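# Pack razor parts into case and close lid

## Task

Seat the razor handle, the razor head and the blade packet each in its own place inside the razor case, then push the lid down until it is completely closed and remains closed by itself. At the end the case must lie flat on the table, and the robot must not be in contact with the case or any of the parts.

## Robot and tools

Robot: two arms, left_arm and right_arm, each ending in a five-jointed, sixteen-motor hand. right_arm carries a right hand, left_arm a mirrored left hand. Base positions in the scene frame: left_arm (-0.009, +0.334, 0) m, right_arm (+0.043, -0.279, 0) m, both turned very slightly about z. A camera stand sits behind the arms and can be hit.

Scene frame: origin at table-top height midway between the arms, +z up, +x outward over the table, left_arm on the +y side. Image left/right does not match arm names.

Hand point frame (right hand): +z runs along the straightened fingers toward the tips, +y points out of the palm face, +x crosses the palm away from the thumb. On the left hand +x points toward the thumb instead. A rigid mast near the wrist on the palm side (x +0.05 to +0.10, z -0.16 to -0.11, y up to +0.06 m; x sign flips on the left hand) can strike objects. Straight finger tips reach about z = +0.122 m; fingertips carry rubber caps over the last 0.03 m.

execute_actions(actions, cameras): actions is a list of actions; each action is a table of 1 to 15 rows, each row one control step of 1/30 s. If fewer than 15 rows are given, the last row repeats to fill the step count. Every row is a single flat list of 48 numbers, each in [-1, 1], covering both arms even when only one moves:
- 0-5: left_arm dx, dy, dz, rx, ry, rz
- 6-21: left hand motor goals
- 22, 23: left current_limit, speed
- 24-29: right_arm dx, dy, dz, rx, ry, rz
- 30-45: right hand motor goals
- 46, 47: right current_limit, speed
The six arm numbers are an offset, not a pose: they are measured from that arm's Hand target as it stood when the action began, expressed in that target's own axes. Every row in one action is relative to the same starting target, not to the previous row. Scale: 1.0 equals 0.6 m for dx/dy/dz, or 180 degrees for the rotation vector (rx, ry, rz). Sending the same offset again in a new action moves further. All zeros re-requests the current target.

Hand motor order (16 numbers): index_mcp, index_abd, index_pip, index_dip, thumb_cmc, thumb_axl, thumb_mcp, thumb_ipl, middle_mcp, middle_abd, middle_pip, middle_dip, ring_mcp, ring_abd, ring_pip, ring_dip. These are absolute goal angles, scaled linearly between each hinge's stops. Brackets give degrees at +1 / -1 and the straight value: finger _mcp (+128, -18; -0.75), _abd sideways away from thumb (+60, -60; 0.00), _pip (+108, -29; -0.58), _dip (+117, -21; -0.70); thumb_cmc swings thumb in front of palm (+120, -20; -0.71); thumb_axl rolls the thumb (+140, -27; -0.68); thumb_mcp (+109, -69; -0.23); thumb_ipl (+108, -77; -0.17). Toward +1 the fingers curl toward the palm.

current_limit maps -1..+1 to 0..550 mA (floor 11 mA) for all motors of that hand; very low values may not lift a finger. speed maps to (speed+1)/2 of 8.5 rad/s. Initial values are +0.4 and -0.6. Zeros in hand columns are real goals: to hold a hand unchanged, resend its hand_goal, hand_current_limit and hand_speed from the last result.

cameras: names cam_head_left, cam_head_right, cam_high, or ["all"]; [] for none. Images (672x504) come by default only with an empty actions list. An empty list also reports the scene number and task.

zoom_image(camera, region): region [x0, y0, x1, y1] in pixels of that camera's most recent image, at most 504 by 504; only cameras in the newest images.

finished_scene(scene): scene is 1 or 2; ends the current scene permanently. Call it only once the goal holds.

Results: end_effector_position (m) and end_effector_quat_wxyz in the scene frame; may be off by a few cm, more at full reach. Hand target is the last commanded pose after clipping; the next offsets start from it. The hand often rests short of it; send the gap as a further offset. Orientation commands are clipped to within 40 degrees of the measured orientation each step. The right elbow sags under load, so command a little higher. Hand readouts per motor, in motor order: hand_goal, hand_measured, hand_current_ma (positive pushes toward -1), hand_state (moving, goal, blocked, overload). Joint velocities may read "within noise"; joint torques include arm weight, with joints 3 and 4 wrapping at ±28 N m. A MOTOR HOT line warns of heat.

Gripping: a finger presses only while its goal lies past the object's surface; further past means harder, up to the limit. Keep motors below about 495 mA for long stretches: 5 s there shuts a motor off for 10 s. Heat from holding loads, long reach or pushing into unreachable poses can stop an arm (over-temperature at 100 °C) for 30-60 s or more.

Avoid: dropping parts or releasing them while moving, letting anything fall far or off the table, slamming the lid, hard hits on fixed objects or the stand, any contact or grip between the two hands, and pinning an arm against something (command the target back past the hand to end a push). Objects may occasionally get nudged by outside pushes. Time spent thinking runs the simulation, with the robot holding its last command. Smooth, low-effort motion is preferred.

Each tool is called after ">>>" as name([rows], argument=value, ...), one row to a line, values as JSON.

## Session

>>> execute_actions(actions=[])

Scene clock: 0.00 s.
left_arm: end_effector_position=(+0.2642, -0.0776, +0.3805) hand_goal=(-0.754, +0.000, -0.576, -0.696, -0.714, -0.678, -0.226, -0.168, -0.754, +0.000, -0.576, -0.696, -0.754, +0.000, -0.576, -0.696) hand_measured=(-0.754, +0.000, -0.576, -0.696, -0.714, -0.678, -0.226, -0.168, -0.754, +0.000, -0.576, -0.696, -0.754, +0.000, -0.576, -0.696) hand_current_ma=(+0, +0, +0, +0, +0, +0, +0, +0, +0, +0, +0, +0, +0, +0, +0, +0) hand_state=(goal, goal, goal, goal, goal, goal, goal, goal, goal, goal, goal, goal, goal, goal, goal, goal) hand_current_limit=0.40 hand_speed=-0.60 end_effector_quat_wxyz=(+0.597, +0.503, +0.562, -0.275) | right_arm: end_effector_position=(+0.2028, -0.5630, +0.3505) hand_goal=(-0.754, +0.000, -0.576, -0.696, -0.714, -0.678, -0.226, -0.168, -0.754, +0.000, -0.576, -0.696, -0.754, +0.000, -0.576, -0.696) hand_measured=(-0.754, +0.000, -0.576, -0.696, -0.714, -0.678, -0.226, -0.168, -0.754, +0.000, -0.576, -0.696, -0.754, +0.000, -0.576, -0.696) hand_current_ma=(+0, +0, +0, +0, +0, +0, +0, +0, +0, +0, +0, +0, +0, +0, +0, +0) hand_state=(goal, goal, goal, goal, goal, goal, goal, goal, goal, goal, goal, goal, goal, goal, goal, goal) hand_current_limit=0.40 hand_speed=-0.60 end_effector_quat_wxyz=(+0.505, +0.559, -0.406, +0.517)
Joint positions: left_arm=[-1.131 0.974 0.788 0.049 -0.003 -1.273] | right_arm=[-0.382 0.76 0.512 0.329 0.977 1.358]
Joint velocities: within noise
Joint torques (N m): no reading
Heat: left arm: hottest waist 27 °C; right arm: hottest waist 25 °C.
Hand target: left_arm +0.2655, -0.0806, +0.3948; +0.605, +0.498, +0.556, -0.279 | right_arm +0.2048, -0.5640, +0.3626; +0.503, +0.549, -0.410, +0.527

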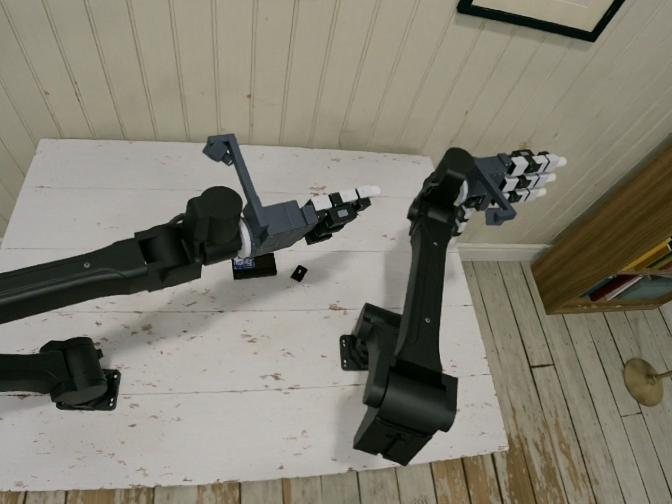

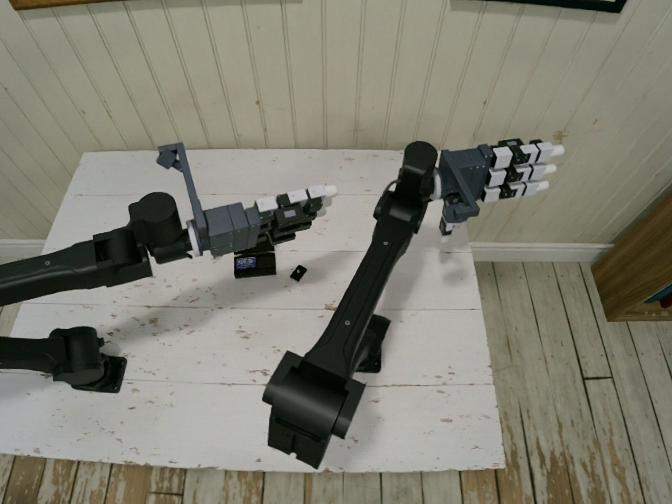

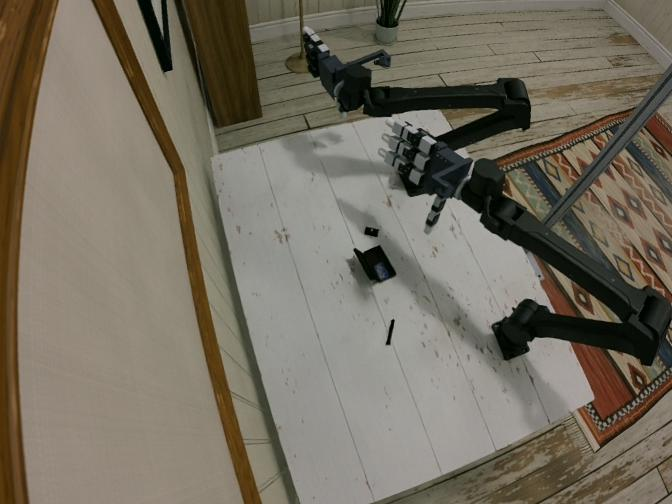

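>>> zoom_image(camera="cam_high", region=[320, 210, 440, 360])

>>> zoom_image(camera="cam_head_left", region=[200, 220, 340, 320])

>>> zoom_image(camera="cam_head_right", region=[200, 220, 340, 320])

Scaled by 3.360 from the camera's 672x504 image, which has a finer 960x720 frame.

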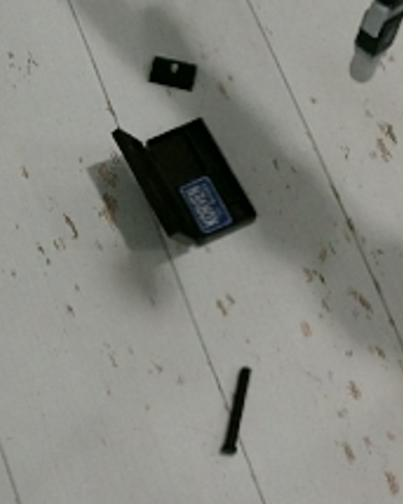

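Scaled by 3.600 from the camera's 672x504 image, which has a finer 960x720 frame.

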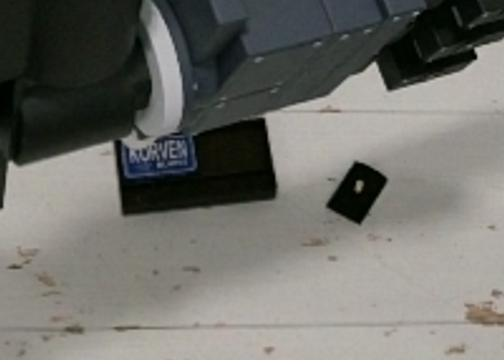

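Scaled by 3.600 from the camera's 672x504 image, which has a finer 960x720 frame.

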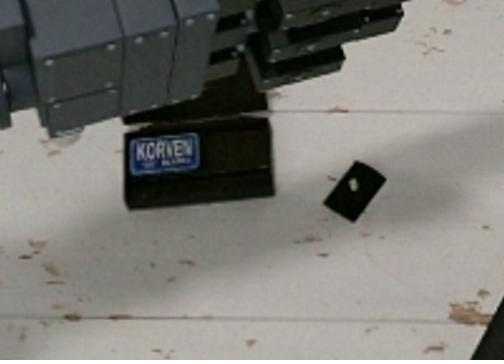

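>>> execute_actions([
  [[0.007,0.038,-0.144,0,0,0,-0.754,0,-0.576,-0.696,-0.714,-0.678,-0.226,-0.168,-0.754,0,-0.576,-0.696,-0.754,0,-0.576,-0.696,0.4,-0.6,0,0,0,0,0,0,-0.754,0,-0.576,-0.696,-0.714,-0.678,-0.226,-0.168,-0.754,0,-0.576,-0.696,-0.754,0,-0.576,-0.696,0.4,-0.6]],
  [[0.007,0.038,-0.144,0,0,0,-0.754,0,-0.576,-0.696,-0.714,-0.678,-0.226,-0.168,-0.754,0,-0.576,-0.696,-0.754,0,-0.576,-0.696,0.4,-0.6,0,0,0,0,0,0,-0.754,0,-0.576,-0.696,-0.714,-0.678,-0.226,-0.168,-0.754,0,-0.576,-0.696,-0.754,0,-0.576,-0.696,0.4,-0.6]],
  [[0.007,0.038,-0.144,0,0,0,-0.754,0,-0.576,-0.696,-0.714,-0.678,-0.226,-0.168,-0.754,0,-0.576,-0.696,-0.754,0,-0.576,-0.696,0.4,-0.6,0,0,0,0,0,0,-0.754,0,-0.576,-0.696,-0.714,-0.678,-0.226,-0.168,-0.754,0,-0.576,-0.696,-0.754,0,-0.576,-0.696,0.4,-0.6]],
  [[0.007,0.038,-0.144,0,0,0,-0.754,0,-0.576,-0.696,-0.714,-0.678,-0.226,-0.168,-0.754,0,-0.576,-0.696,-0.754,0,-0.576,-0.696,0.4,-0.6,0,0,0,0,0,0,-0.754,0,-0.576,-0.696,-0.714,-0.678,-0.226,-0.168,-0.754,0,-0.576,-0.696,-0.754,0,-0.576,-0.696,0.4,-0.6]],
], cameras=["all"])

Scene clock: 65.37 s.
left_arm: end_effector_position=(+0.2193, +0.2742, +0.4287) hand_goal=(-0.754, +0.000, -0.576, -0.696, -0.714, -0.678, -0.226, -0.168, -0.754, +0.000, -0.576, -0.696, -0.754, +0.000, -0.576, -0.696) hand_measured=(-0.756, -0.006, -0.576, -0.696, -0.716, -0.678, -0.226, -0.168, -0.756, -0.006, -0.576, -0.696, -0.756, -0.004, -0.576, -0.696) hand_current_ma=(-11, -20, -1, +0, -6, +4, +3, +2, -10, -20, -1, +0, -10, -19, +0, +0) hand_state=(goal, goal, goal, goal, goal, goal, goal, goal, goal, goal, goal, goal, goal, goal, goal, goal) hand_current_limit=0.40 hand_speed=-0.60 end_effector_quat_wxyz=(+0.659, +0.418, +0.573, -0.249) | right_arm: end_effector_position=(+0.2028, -0.5630, +0.3505) hand_goal=(-0.754, +0.000, -0.576, -0.696, -0.714, -0.678, -0.226, -0.168, -0.754, +0.000, -0.576, -0.696, -0.754, +0.000, -0.576, -0.696) hand_measured=(-0.754, -0.002, -0.576, -0.696, -0.714, -0.678, -0.226, -0.168, -0.754, -0.002, -0.576, -0.696, -0.754, -0.002, -0.576, -0.696) hand_current_ma=(+0, +0, +0, +0, +0, +0, +0, +0, +0, +0, +0, +0, +0, +0, +0, +0) hand_state=(goal, goal, goal, goal, goal, goal, goal, goal, goal, goal, goal, goal, goal, goal, goal, goal) hand_current_limit=0.40 hand_speed=-0.60 end_effector_quat_wxyz=(+0.505, +0.559, -0.406, +0.517)
Joint positions: left_arm=[0.596 0.201 0.697 -0.844 1.552 -0.953] | right_arm=[-0.382 0.76 0.512 0.329 0.977 1.358]
Joint torques (N m): left_arm=[-0.79 5.6 11.44 1.48 0.53 0.08] | right_arm=[0.26 -1.9 12.26 2.18 0.1 -0.18]
Heat: left arm: hottest elbow 31 °C; right arm: hottest elbow 32 °C.
Hand target: left_arm +0.2139, +0.2699, +0.4446; +0.605, +0.498, +0.556, -0.279 | right_arm +0.2048, -0.5640, +0.3626; +0.503, +0.549, -0.410, +0.527
Off the commanded pose: left_arm 0.017 m, 12 deg | right_arm 0.012 m, 2 deg.
joint sent to its limit (left arm) — joint 5 (wrist yaw), upper limit. The joint targets are off in orientation, not in position.

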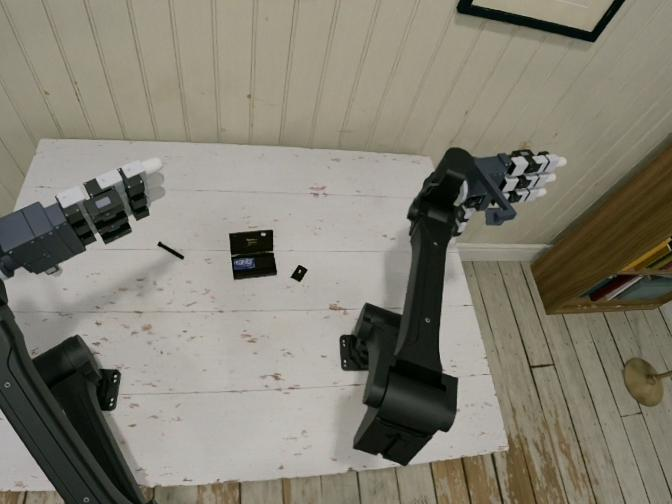

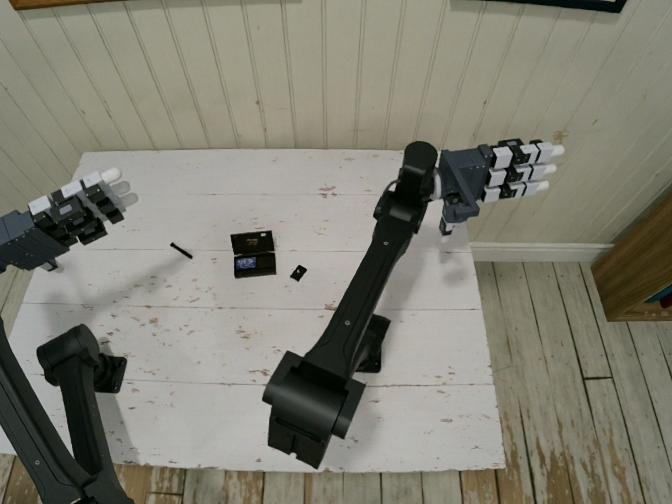

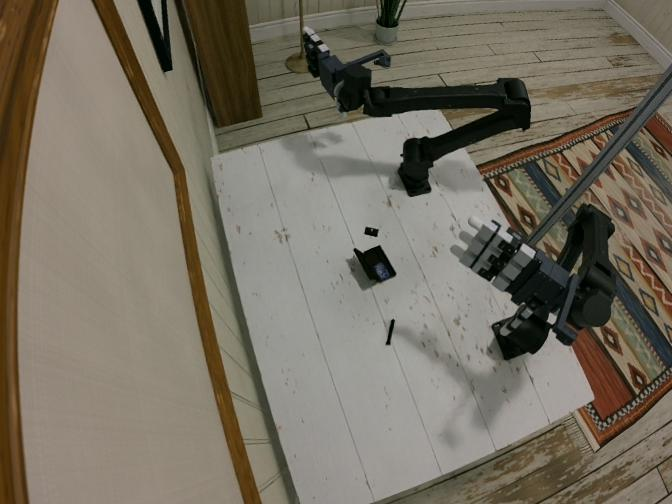

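>>> zoom_image(camera="cam_head_left", region=[220, 222, 320, 292])

>>> zoom_image(camera="cam_head_right", region=[220, 222, 320, 292])

>>> zoom_image(camera="cam_head_left", region=[150, 230, 200, 270])

>>> zoom_image(camera="cam_high", region=[350, 220, 410, 350])

Scaled by 5.040 from the camera's 672x504 image, which has a finer 960x720 frame.

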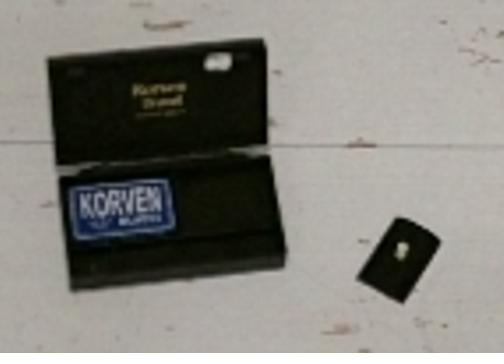

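Scaled by 5.040 from the camera's 672x504 image, which has a finer 960x720 frame.

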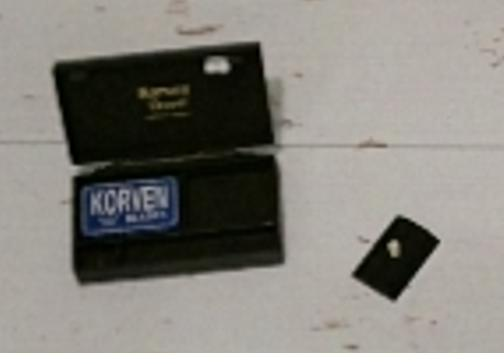

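Scaled by 10.080 from the camera's 672x504 image, which has a finer 960x720 frame.

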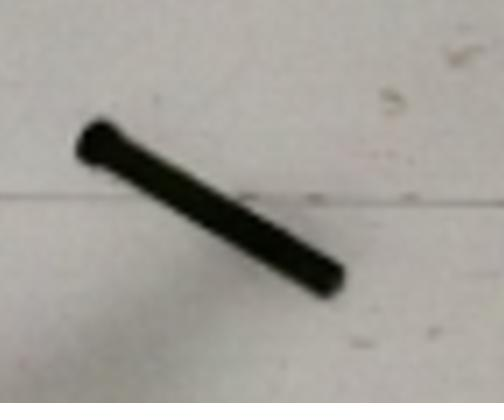

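Scaled by 3.877 from the camera's 672x504 image, which has a finer 960x720 frame.

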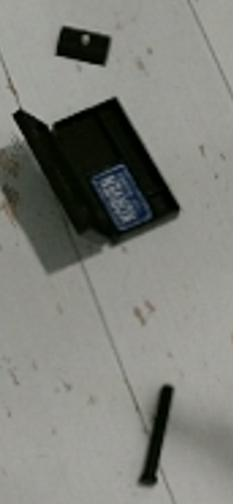

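>>> zoom_image(camera="cam_head_left", region=[420, 130, 590, 250])

>>> zoom_image(camera="cam_high", region=[440, 200, 620, 360])

>>> zoom_image(camera="cam_head_right", region=[0, 150, 150, 280])

Scaled by 2.965 from the camera's 672x504 image, which has a finer 960x720 frame.

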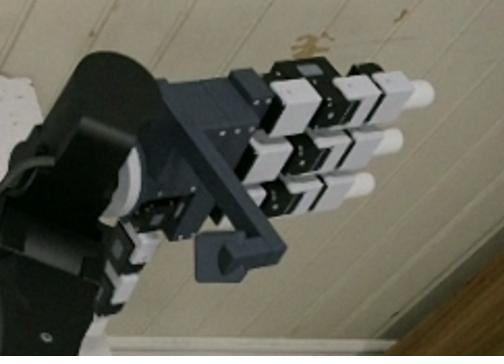

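Scaled by 2.800 from the camera's 672x504 image, which has a finer 960x720 frame.

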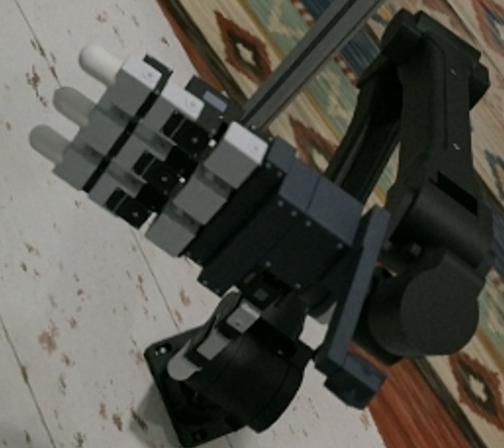

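Scaled by 3.360 from the camera's 672x504 image, which has a finer 960x720 frame.

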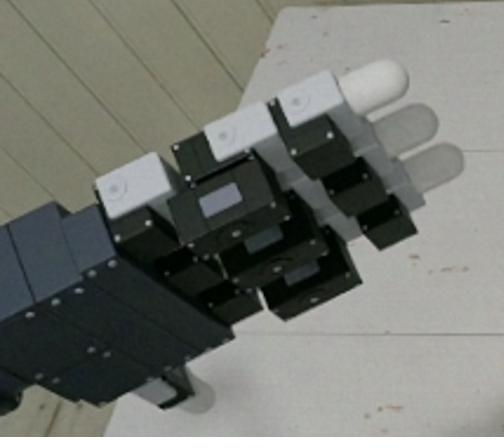

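>>> zoom_image(camera="cam_head_left", region=[226, 226, 282, 284])

>>> zoom_image(camera="cam_head_right", region=[226, 226, 282, 284])

>>> zoom_image(camera="cam_high", region=[348, 220, 404, 290])

Scaled by 8.690 from the camera's 672x504 image, which has a finer 960x720 frame.

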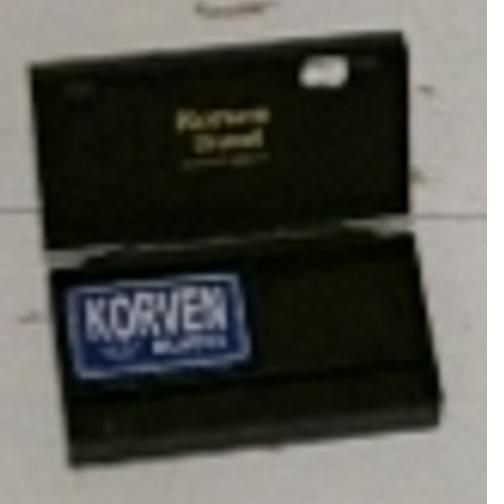

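Scaled by 8.690 from the camera's 672x504 image, which has a finer 960x720 frame.

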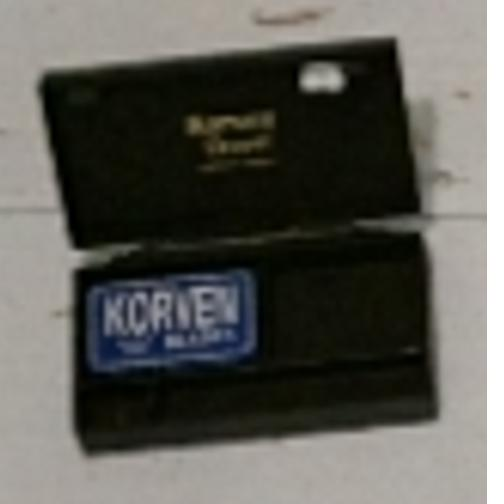

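Scaled by 7.200 from the camera's 672x504 image, which has a finer 960x720 frame.

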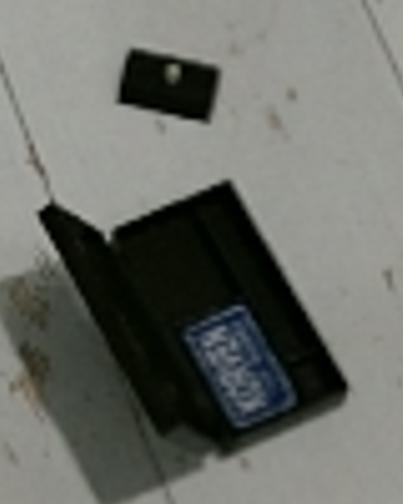

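>>> execute_actions([
  [[0,0,0,0.0777,0.0358,0.0713,-0.754,0,-0.576,-0.696,-0.714,-0.678,-0.226,-0.168,-0.754,0,-0.576,-0.696,-0.754,0,-0.576,-0.696,0.4,-0.6,0,0,0,0,0,0,-0.754,0,-0.576,-0.696,-0.714,-0.678,-0.226,-0.168,-0.754,0,-0.576,-0.696,-0.754,0,-0.576,-0.696,0.4,-0.6]],
  [[0,0,0,0.0777,0.0358,0.0713,-0.754,0,-0.576,-0.696,-0.714,-0.678,-0.226,-0.168,-0.754,0,-0.576,-0.696,-0.754,0,-0.576,-0.696,0.4,-0.6,0,0,0,0,0,0,-0.754,0,-0.576,-0.696,-0.714,-0.678,-0.226,-0.168,-0.754,0,-0.576,-0.696,-0.754,0,-0.576,-0.696,0.4,-0.6]],
  [[0,0,0,0.0777,0.0358,0.0713,-0.754,0,-0.576,-0.696,-0.714,-0.678,-0.226,-0.168,-0.754,0,-0.576,-0.696,-0.754,0,-0.576,-0.696,0.4,-0.6,0,0,0,0,0,0,-0.754,0,-0.576,-0.696,-0.714,-0.678,-0.226,-0.168,-0.754,0,-0.576,-0.696,-0.754,0,-0.576,-0.696,0.4,-0.6]],
])

Scene clock: 152.27 s.
left_arm: end_effector_position=(+0.2118, +0.2685, +0.4504) hand_goal=(-0.754, +0.000, -0.576, -0.696, -0.714, -0.678, -0.226, -0.168, -0.754, +0.000, -0.576, -0.696, -0.754, +0.000, -0.576, -0.696) hand_measured=(-0.760, -0.006, -0.576, -0.696, -0.722, -0.678, -0.226, -0.168, -0.760, -0.006, -0.576, -0.696, -0.760, -0.004, -0.576, -0.696) hand_current_ma=(-34, -20, -1, +0, -35, +4, +3, +2, -32, -20, -1, +0, -30, -19, +0, +0) hand_state=(goal, goal, goal, goal, goal, goal, goal, goal, goal, goal, goal, goal, goal, goal, goal, goal) hand_current_limit=0.40 hand_speed=-0.60 end_effector_quat_wxyz=(+0.706, +0.598, +0.379, +0.008) | right_arm: end_effector_position=(+0.2028, -0.5630, +0.3505) hand_goal=(-0.754, +0.000, -0.576, -0.696, -0.714, -0.678, -0.226, -0.168, -0.754, +0.000, -0.576, -0.696, -0.754, +0.000, -0.576, -0.696) hand_measured=(-0.754, -0.002, -0.576, -0.696, -0.714, -0.678, -0.226, -0.168, -0.754, -0.002, -0.576, -0.696, -0.754, -0.002, -0.576, -0.696) hand_current_ma=(+0, +0, +0, +0, +0, +0, +0, +0, +0, +0, +0, +0, +0, +0, +0, +0) hand_state=(goal, goal, goal, goal, goal, goal, goal, goal, goal, goal, goal, goal, goal, goal, goal, goal) hand_current_limit=0.40 hand_speed=-0.60 end_effector_quat_wxyz=(+0.505, +0.559, -0.406, +0.517)
Joint positions: left_arm=[0.595 0.16 0.549 -0.557 1.556 -0.386] | right_arm=[-0.382 0.76 0.512 0.329 0.977 1.358]
Joint torques (N m): left_arm=[-0.38 6.12 8.51 1.99 0.21 0.1] | right_arm=[0.26 -1.85 12.27 2.17 0.1 -0.18]
Heat: left arm: hottest elbow 34 °C; right arm: hottest elbow 35 °C.
Hand target: left_arm +0.2139, +0.2699, +0.4447; +0.462, +0.806, +0.350, -0.119 | right_arm +0.2048, -0.5640, +0.3626; +0.503, +0.549, -0.410, +0.527
Off the commanded pose: left_arm 0.006 m, 54 deg; orientation clipped; orientation clipped at the end of an earlier action of this call | right_arm 0.012 m, 2 deg.
joint read past its limit (left arm) — joint 5 (wrist yaw), upper limit.
joint sent to its limit (left arm) — joint 5 (wrist yaw), upper limit. The joint targets are off in orientation, not in position.

>>> execute_actions([
  [[0.039,0.047,0.05,0,0,0,-0.754,0,-0.576,-0.696,-0.714,-0.678,-0.226,-0.168,-0.754,0,-0.576,-0.696,-0.754,0,-0.576,-0.696,0.4,-0.6,0,0,0,0,0,0,-0.754,0,-0.576,-0.696,-0.714,-0.678,-0.226,-0.168,-0.754,0,-0.576,-0.696,-0.754,0,-0.576,-0.696,0.4,-0.6]],
  [[0.039,0.047,0.05,0,0,0,-0.754,0,-0.576,-0.696,-0.714,-0.678,-0.226,-0.168,-0.754,0,-0.576,-0.696,-0.754,0,-0.576,-0.696,0.4,-0.6,0,0,0,0,0,0,-0.754,0,-0.576,-0.696,-0.714,-0.678,-0.226,-0.168,-0.754,0,-0.576,-0.696,-0.754,0,-0.576,-0.696,0.4,-0.6]],
  [[0.039,0.047,0.05,0,0,0,-0.754,0,-0.576,-0.696,-0.714,-0.678,-0.226,-0.168,-0.754,0,-0.576,-0.696,-0.754,0,-0.576,-0.696,0.4,-0.6,0,0,0,0,0,0,-0.754,0,-0.576,-0.696,-0.714,-0.678,-0.226,-0.168,-0.754,0,-0.576,-0.696,-0.754,0,-0.576,-0.696,0.4,-0.6]],
  [[0,0,0,0.0777,0.0358,0.0713,-0.754,0,-0.576,-0.696,-0.714,-0.678,-0.226,-0.168,-0.754,0,-0.576,-0.696,-0.754,0,-0.576,-0.696,0.4,-0.6,0,0,0,0,0,0,-0.754,0,-0.576,-0.696,-0.714,-0.678,-0.226,-0.168,-0.754,0,-0.576,-0.696,-0.754,0,-0.576,-0.696,0.4,-0.6]],
])

Scene clock: 165.60 s.
left_arm: end_effector_position=(+0.3303, +0.2028, +0.3992) hand_goal=(-0.754, +0.000, -0.576, -0.696, -0.714, -0.678, -0.226, -0.168, -0.754, +0.000, -0.576, -0.696, -0.754, +0.000, -0.576, -0.696) hand_measured=(-0.764, -0.002, -0.576, -0.696, -0.724, -0.678, -0.222, -0.168, -0.764, -0.002, -0.576, -0.696, -0.762, -0.002, -0.576, -0.696) hand_current_ma=(-51, -9, -4, +0, -48, +4, +21, +4, -45, -9, -3, +0, -42, -8, -2, +0) hand_state=(goal, goal, goal, goal, goal, goal, goal, goal, goal, goal, goal, goal, goal, goal, goal, goal) hand_current_limit=0.40 hand_speed=-0.60 end_effector_quat_wxyz=(+0.357, +0.887, +0.286, -0.055) | right_arm: end_effector_position=(+0.2028, -0.5630, +0.3505) hand_goal=(-0.754, +0.000, -0.576, -0.696, -0.714, -0.678, -0.226, -0.168, -0.754, +0.000, -0.576, -0.696, -0.754, +0.000, -0.576, -0.696) hand_measured=(-0.754, -0.002, -0.576, -0.696, -0.714, -0.678, -0.226, -0.168, -0.754, -0.002, -0.576, -0.696, -0.754, -0.002, -0.576, -0.696) hand_current_ma=(+0, +0, +0, +0, +0, +0, +0, +0, +0, +0, +0, +0, +0, +0, +0, +0) hand_state=(goal, goal, goal, goal, goal, goal, goal, goal, goal, goal, goal, goal, goal, goal, goal, goal) hand_current_limit=0.40 hand_speed=-0.60 end_effector_quat_wxyz=(+0.505, +0.559, -0.406, +0.517)
Joint positions: left_arm=[0.124 1.005 1.19 -1.692 0.737 1.013] | right_arm=[-0.382 0.76 0.512 0.329 0.977 1.358]
Joint torques (N m): left_arm=[-0.97 -1.55 12.7 0.38 0.67 0.04] | right_arm=[0.26 -1.96 12.29 2.18 0.1 -0.18]
Heat: left arm: hottest elbow 34 °C; right arm: hottest elbow 35 °C.
Hand target: left_arm +0.3338, +0.1996, +0.4153; +0.351, +0.895, +0.267, -0.064 | right_arm +0.2048, -0.5640, +0.3626; +0.503, +0.549, -0.410, +0.527
Off the commanded pose: left_arm 0.017 m, 3 deg | right_arm 0.012 m, 2 deg.
joint sent to its limit (left arm) — joint 4 (wrist pitch), lower limit. The joint targets still meet the commanded pose.

>>> execute_actions([
  [[0,0,0,0.0772,0.014,0.0588,-0.754,0,-0.576,-0.696,-0.714,-0.678,-0.226,-0.168,-0.754,0,-0.576,-0.696,-0.754,0,-0.576,-0.696,0.4,-0.6,0,0,0,0,0,0,-0.754,0,-0.576,-0.696,-0.714,-0.678,-0.226,-0.168,-0.754,0,-0.576,-0.696,-0.754,0,-0.576,-0.696,0.4,-0.6]],
  [[0,0,0,0.0772,0.014,0.0588,-0.754,0,-0.576,-0.696,-0.714,-0.678,-0.226,-0.168,-0.754,0,-0.576,-0.696,-0.754,0,-0.576,-0.696,0.4,-0.6,0,0,0,0,0,0,-0.754,0,-0.576,-0.696,-0.714,-0.678,-0.226,-0.168,-0.754,0,-0.576,-0.696,-0.754,0,-0.576,-0.696,0.4,-0.6]],
  [[0,0,0,0.0772,0.014,0.0588,-0.754,0,-0.576,-0.696,-0.714,-0.678,-0.226,-0.168,-0.754,0,-0.576,-0.696,-0.754,0,-0.576,-0.696,0.4,-0.6,0,0,0,0,0,0,-0.754,0,-0.576,-0.696,-0.714,-0.678,-0.226,-0.168,-0.754,0,-0.576,-0.696,-0.754,0,-0.576,-0.696,0.4,-0.6]],
  [[0,0,0.1,0,0,0,-0.754,0,-0.576,-0.696,-0.714,-0.678,-0.226,-0.168,-0.754,0,-0.576,-0.696,-0.754,0,-0.576,-0.696,0.4,-0.6,0,0,0,0,0,0,-0.754,0,-0.576,-0.696,-0.714,-0.678,-0.226,-0.168,-0.754,0,-0.576,-0.696,-0.754,0,-0.576,-0.696,0.4,-0.6]],
], cameras=["all"])

Scene clock: 180.13 s.
left_arm: end_effector_position=(+0.3380, +0.2032, +0.3586) hand_goal=(-0.754, +0.000, -0.576, -0.696, -0.714, -0.678, -0.226, -0.168, -0.754, +0.000, -0.576, -0.696, -0.754, +0.000, -0.576, -0.696) hand_measured=(-0.754, +0.002, -0.576, -0.696, -0.716, -0.678, -0.220, -0.168, -0.754, +0.002, -0.576, -0.696, -0.754, +0.002, -0.576, -0.696) hand_current_ma=(-2, +7, -1, +0, -13, +4, +37, +5, -2, +7, +0, +0, -2, +7, +0, +0) hand_state=(goal, goal, goal, goal, goal, goal, goal, goal, goal, goal, goal, goal, goal, goal, goal, goal) hand_current_limit=0.40 hand_speed=-0.60 end_effector_quat_wxyz=(+0.020, +0.998, +0.007, +0.058) | right_arm: end_effector_position=(+0.2028, -0.5630, +0.3505) hand_goal=(-0.754, +0.000, -0.576, -0.696, -0.714, -0.678, -0.226, -0.168, -0.754, +0.000, -0.576, -0.696, -0.754, +0.000, -0.576, -0.696) hand_measured=(-0.754, -0.002, -0.576, -0.696, -0.714, -0.678, -0.226, -0.168, -0.754, -0.002, -0.576, -0.696, -0.754, -0.002, -0.576, -0.696) hand_current_ma=(+0, +0, +0, +0, +0, +0, +0, +0, +0, +0, +0, +0, +0, +0, +0, +0) hand_state=(goal, goal, goal, goal, goal, goal, goal, goal, goal, goal, goal, goal, goal, goal, goal, goal) hand_current_limit=0.40 hand_speed=-0.60 end_effector_quat_wxyz=(+0.505, +0.559, -0.406, +0.517)
Joint positions: left_arm=[-0.095 1.144 1.395 -1.702 0.025 1.426] | right_arm=[-0.382 0.76 0.512 0.329 0.977 1.358]
Joint torques (N m): left_arm=[-0.85 -4.25 8.46 0.76 -0.01 -0.06] | right_arm=[0.26 -1.96 12.29 2.18 0.1 -0.18]
Heat: left arm: hottest elbow 36 °C; right arm: hottest elbow 35 °C.
Hand target: left_arm +0.3339, +0.1997, +0.3552; +0.000, +1.000, -0.001, +0.000 | right_arm +0.2048, -0.5640, +0.3626; +0.503, +0.549, -0.410, +0.527
Off the commanded pose: left_arm 0.006 m, 7 deg | right_arm 0.012 m, 2 deg.
joint sent to its limit (left arm) — joint 4 (wrist pitch), lower limit. The joint targets are off in orientation, not in position.

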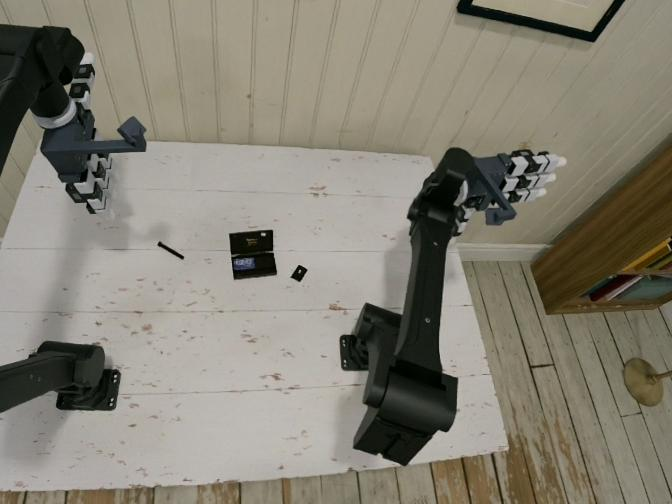

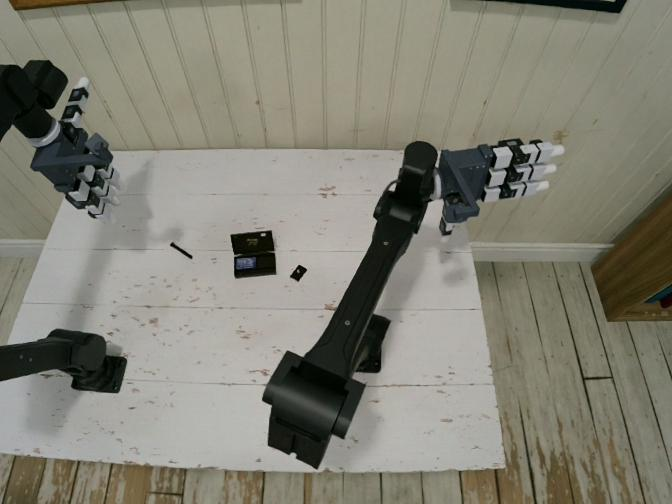

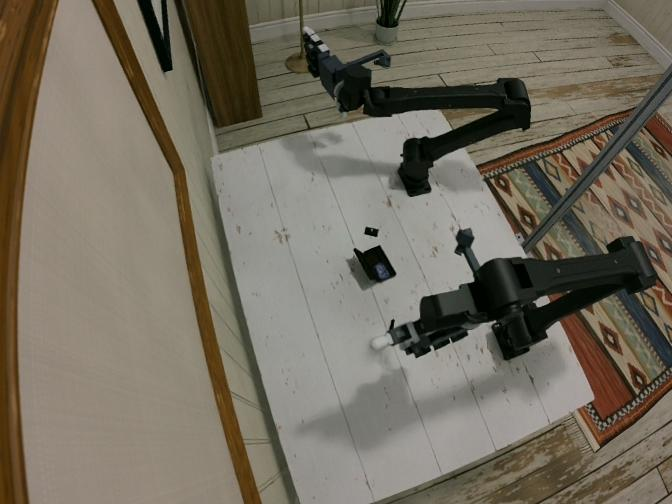

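>>> execute_actions([
  [[-0.039,0.023,0.065,0,0,0,-0.754,0,-0.576,-0.696,-0.714,-0.678,-0.226,-0.168,-0.754,0,-0.576,-0.696,0.068,0,0.299,0.174,0.4,-0.6,0,0,0,0,0,0,-0.754,0,-0.576,-0.696,-0.714,-0.678,-0.226,-0.168,-0.754,0,-0.576,-0.696,-0.754,0,-0.576,-0.696,0.4,-0.6]],
  [[-0.039,0.023,0.065,0,0,0,-0.754,0,-0.576,-0.696,-0.714,-0.678,-0.226,-0.168,-0.754,0,-0.576,-0.696,0.068,0,0.299,0.174,0.4,-0.6,0,0,0,0,0,0,-0.754,0,-0.576,-0.696,-0.714,-0.678,-0.226,-0.168,-0.754,0,-0.576,-0.696,-0.754,0,-0.576,-0.696,0.4,-0.6]],
  [[-0.039,0.023,0.065,0,0,0,-0.754,0,-0.576,-0.696,-0.714,-0.678,-0.226,-0.168,-0.754,0,-0.576,-0.696,0.068,0,0.299,0.174,0.4,-0.6,0,0,0,0,0,0,-0.754,0,-0.576,-0.696,-0.714,-0.678,-0.226,-0.168,-0.754,0,-0.576,-0.696,-0.754,0,-0.576,-0.696,0.4,-0.6]],
  [[-0.039,0.023,0.065,0,0,0,-0.754,0,-0.576,-0.696,-0.714,-0.678,-0.226,-0.168,-0.754,0,-0.576,-0.696,0.068,0,0.299,0.174,0.4,-0.6,0,0,0,0,0,0,-0.754,0,-0.576,-0.696,-0.714,-0.678,-0.226,-0.168,-0.754,0,-0.576,-0.696,-0.754,0,-0.576,-0.696,0.4,-0.6]],
  [[0,0,0,0,0,0.0915,-0.754,0,-0.576,-0.696,-0.714,-0.678,-0.226,-0.168,-0.754,0,-0.576,-0.696,0.068,0,0.299,0.174,0.4,-0.6,0,0,0,0,0,0,-0.754,0,-0.576,-0.696,-0.714,-0.678,-0.226,-0.168,-0.754,0,-0.576,-0.696,-0.754,0,-0.576,-0.696,0.4,-0.6]],
  [[0,0,0,0,0,0.0915,-0.754,0,-0.576,-0.696,-0.714,-0.678,-0.226,-0.168,-0.754,0,-0.576,-0.696,0.068,0,0.299,0.174,0.4,-0.6,0,0,0,0,0,0,-0.754,0,-0.576,-0.696,-0.714,-0.678,-0.226,-0.168,-0.754,0,-0.576,-0.696,-0.754,0,-0.576,-0.696,0.4,-0.6]],
], cameras=["all"])

Scene clock: 226.23 s.
left_arm: end_effector_position=(+0.2213, +0.1493, +0.1807) hand_goal=(-0.754, +0.000, -0.576, -0.696, -0.714, -0.678, -0.226, -0.168, -0.754, +0.000, -0.576, -0.696, +0.068, +0.000, +0.298, +0.174) hand_measured=(-0.754, +0.000, -0.576, -0.696, -0.716, -0.678, -0.220, -0.168, -0.754, +0.000, -0.576, -0.696, +0.056, +0.000, +0.294, +0.172) hand_current_ma=(+1, -1, -1, +0, -10, +4, +30, +5, +4, -1, +0, +0, -55, +0, -20, -12) hand_state=(goal, goal, goal, goal, goal, goal, goal, goal, goal, goal, goal, goal, goal, goal, goal, goal) hand_current_limit=0.40 hand_speed=-0.60 end_effector_quat_wxyz=(-0.005, +0.958, -0.286, -0.026) | right_arm: end_effector_position=(+0.2028, -0.5630, +0.3505) hand_goal=(-0.754, +0.000, -0.576, -0.696, -0.714, -0.678, -0.226, -0.168, -0.754, +0.000, -0.576, -0.696, -0.754, +0.000, -0.576, -0.696) hand_measured=(-0.754, -0.002, -0.576, -0.696, -0.714, -0.678, -0.226, -0.168, -0.754, -0.002, -0.576, -0.696, -0.754, -0.002, -0.576, -0.696) hand_current_ma=(+0, +0, +0, +0, +0, +0, +0, +0, +0, +0, +0, +0, +0, +0, +0, +0) hand_state=(goal, goal, goal, goal, goal, goal, goal, goal, goal, goal, goal, goal, goal, goal, goal, goal) hand_current_limit=0.40 hand_speed=-0.60 end_effector_quat_wxyz=(+0.505, +0.559, -0.406, +0.517)
Joint positions: left_arm=[-0.343 1.111 0.923 -1.435 -0.005 1.773] | right_arm=[-0.382 0.76 0.512 0.329 0.977 1.358]
Joint torques (N m): left_arm=[0.73 -3.49 12.94 0.73 0.31 0.01] | right_arm=[0.26 -1.96 12.27 2.17 0.11 -0.18]
Heat: left arm: hottest elbow 31 °C; right arm: hottest elbow 36 °C.
Hand target: left_arm +0.2403, +0.1448, +0.1992; -0.001, +0.959, -0.284, +0.000 | right_arm +0.2048, -0.5640, +0.3626; +0.503, +0.549, -0.410, +0.527
Off the commanded pose: left_arm 0.027 m, 3 deg | right_arm 0.012 m, 2 deg.

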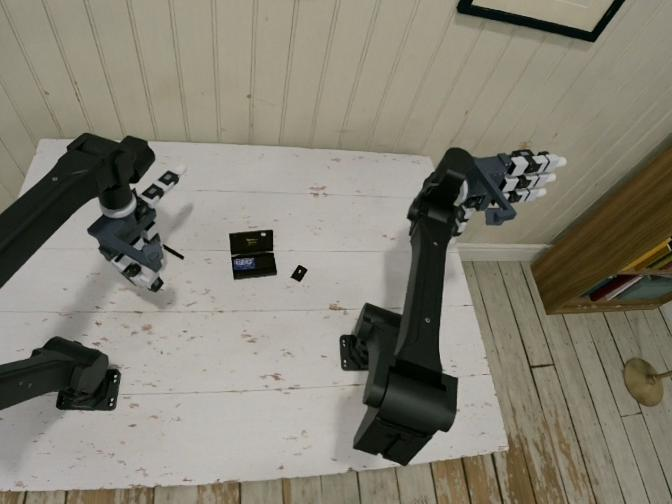

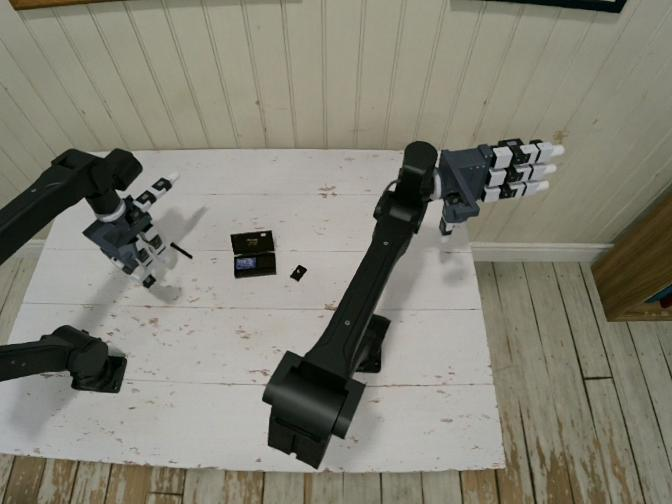

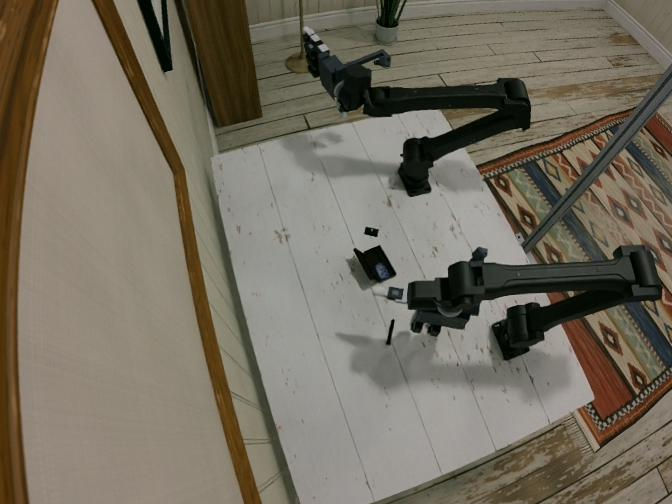

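>>> zoom_image(camera="cam_head_right", region=[70, 160, 220, 300])

>>> zoom_image(camera="cam_head_left", region=[70, 160, 220, 300])

>>> zoom_image(camera="cam_high", region=[340, 220, 480, 370])

Scaled by 3.360 from the camera's 672x504 image, which has a finer 960x720 frame.

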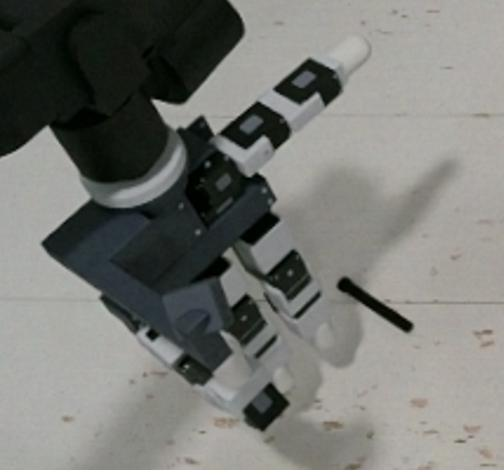

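Scaled by 3.360 from the camera's 672x504 image, which has a finer 960x720 frame.

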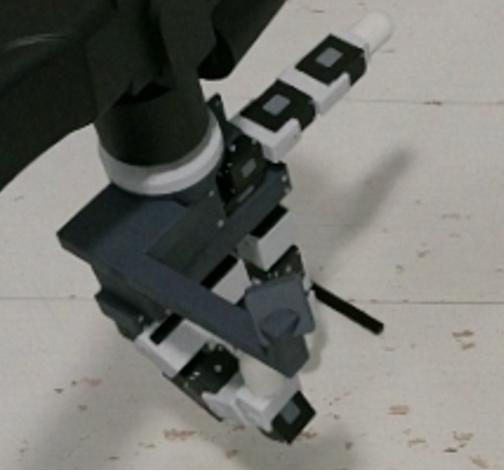

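Scaled by 3.360 from the camera's 672x504 image, which has a finer 960x720 frame.

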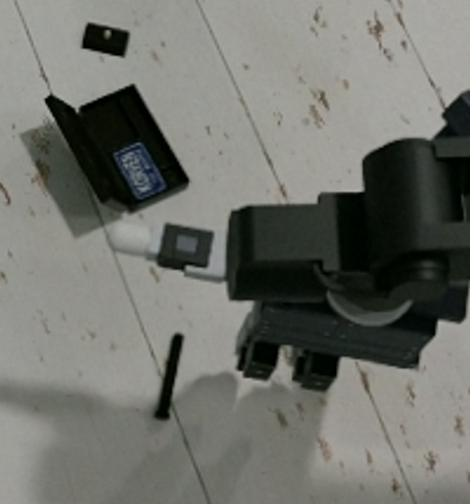

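>>> execute_actions([
  [[0,0,0.03,0,0,0,-0.754,0,-0.576,-0.696,-0.714,-0.678,-0.226,-0.168,-0.754,0,-0.576,-0.696,0.068,0,0.299,0.174,0.4,-0.6,0,0,0,0,0,0,-0.754,0,-0.576,-0.696,-0.714,-0.678,-0.226,-0.168,-0.754,0,-0.576,-0.696,-0.754,0,-0.576,-0.696,0.4,-0.6]],
  [[0,0,0.025,0,0,0,-0.754,0,-0.576,-0.696,-0.714,-0.678,-0.226,-0.168,-0.754,0,-0.576,-0.696,0.068,0,0.299,0.174,0.4,-0.6,0,0,0,0,0,0,-0.754,0,-0.576,-0.696,-0.714,-0.678,-0.226,-0.168,-0.754,0,-0.576,-0.696,-0.754,0,-0.576,-0.696,0.4,-0.6]],
], cameras=["all"])

>>> zoom_image(camera="cam_head_right", region=[120, 210, 220, 310])

>>> zoom_image(camera="cam_head_left", region=[100, 210, 200, 310])

Scene clock: 251.63 s.
left_arm: end_effector_position=(+0.2399, +0.1419, +0.1752) hand_goal=(-0.754, +0.000, -0.576, -0.696, -0.714, -0.678, -0.226, -0.168, -0.754, +0.000, -0.576, -0.696, +0.068, +0.000, +0.298, +0.174) hand_measured=(-0.754, +0.000, -0.576, -0.696, -0.716, -0.678, -0.220, -0.168, -0.754, +0.000, -0.576, -0.696, +0.056, +0.000, +0.294, +0.172) hand_current_ma=(+1, +0, -1, +0, -10, +4, +30, +5, +4, +0, +0, +0, -55, +0, -20, -12) hand_state=(goal, goal, goal, goal, goal, goal, goal, goal, goal, goal, goal, goal, goal, goal, goal, goal) hand_current_limit=0.40 hand_speed=-0.60 end_effector_quat_wxyz=(-0.001, +0.958, -0.287, +0.008) | right_arm: end_effector_position=(+0.2028, -0.5630, +0.3505) hand_goal=(-0.754, +0.000, -0.576, -0.696, -0.714, -0.678, -0.226, -0.168, -0.754, +0.000, -0.576, -0.696, -0.754, +0.000, -0.576, -0.696) hand_measured=(-0.754, -0.002, -0.576, -0.696, -0.714, -0.678, -0.226, -0.168, -0.754, -0.002, -0.576, -0.696, -0.754, -0.002, -0.576, -0.696) hand_current_ma=(+0, +0, +0, +0, +0, +0, +0, +0, +0, +0, +0, +0, +0, +0, +0, +0) hand_state=(goal, goal, goal, goal, goal, goal, goal, goal, goal, goal, goal, goal, goal, goal, goal, goal) hand_current_limit=0.40 hand_speed=-0.60 end_effector_quat_wxyz=(+0.505, +0.559, -0.406, +0.517)
Joint positions: left_arm=[-0.343 1.124 0.917 -1.348 -0.004 1.776] | right_arm=[-0.382 0.76 0.512 0.329 0.977 1.358]
Joint torques (N m): left_arm=[0.79 -2.84 7.86 1.09 0.31 -0.05] | right_arm=[0.26 -1.9 12.27 2.17 0.11 -0.18]
Heat: left arm: hottest elbow 32 °C; right arm: hottest elbow 36 °C.
Hand target: left_arm +0.2403, +0.1447, +0.1662; -0.001, +0.959, -0.284, +0.000 | right_arm +0.2048, -0.5640, +0.3626; +0.503, +0.549, -0.410, +0.527
Off the commanded pose: left_arm 0.009 m, 1 deg | right_arm 0.012 m, 2 deg.

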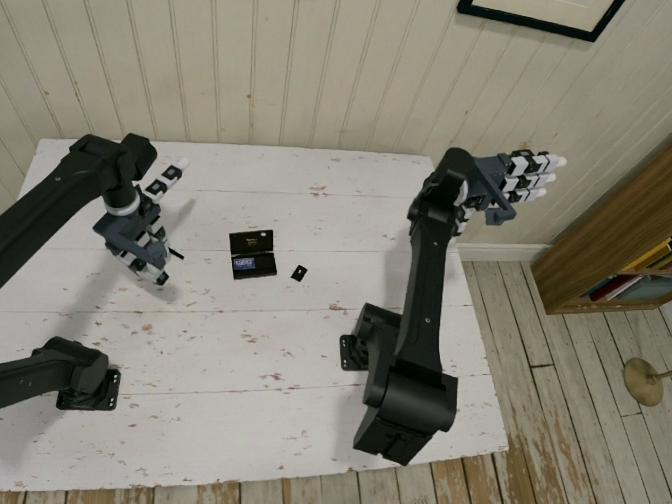

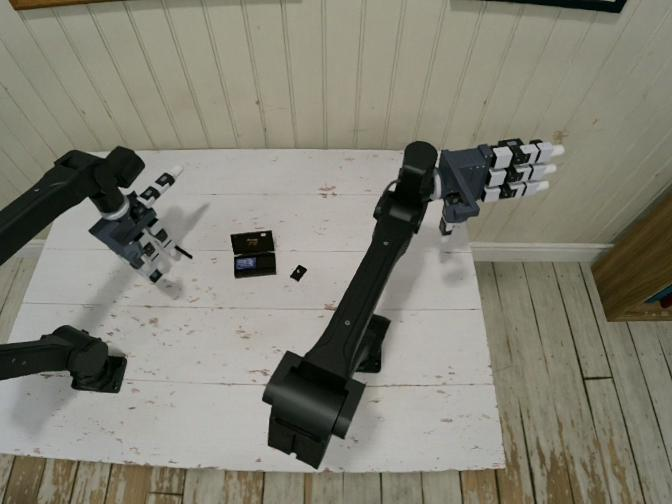

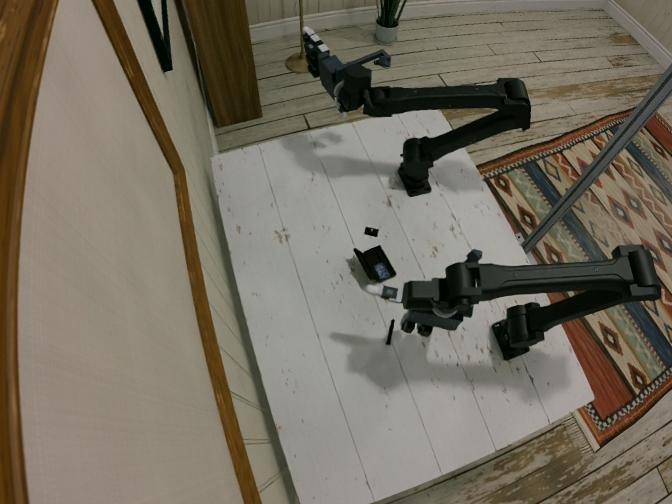

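Scaled by 5.040 from the camera's 672x504 image, which has a finer 960x720 frame.

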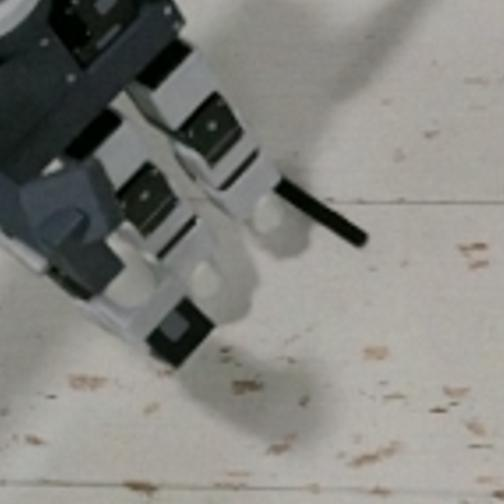

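Scaled by 5.040 from the camera's 672x504 image, which has a finer 960x720 frame.

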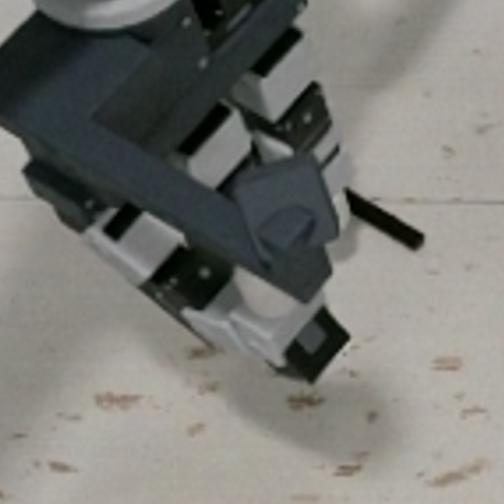

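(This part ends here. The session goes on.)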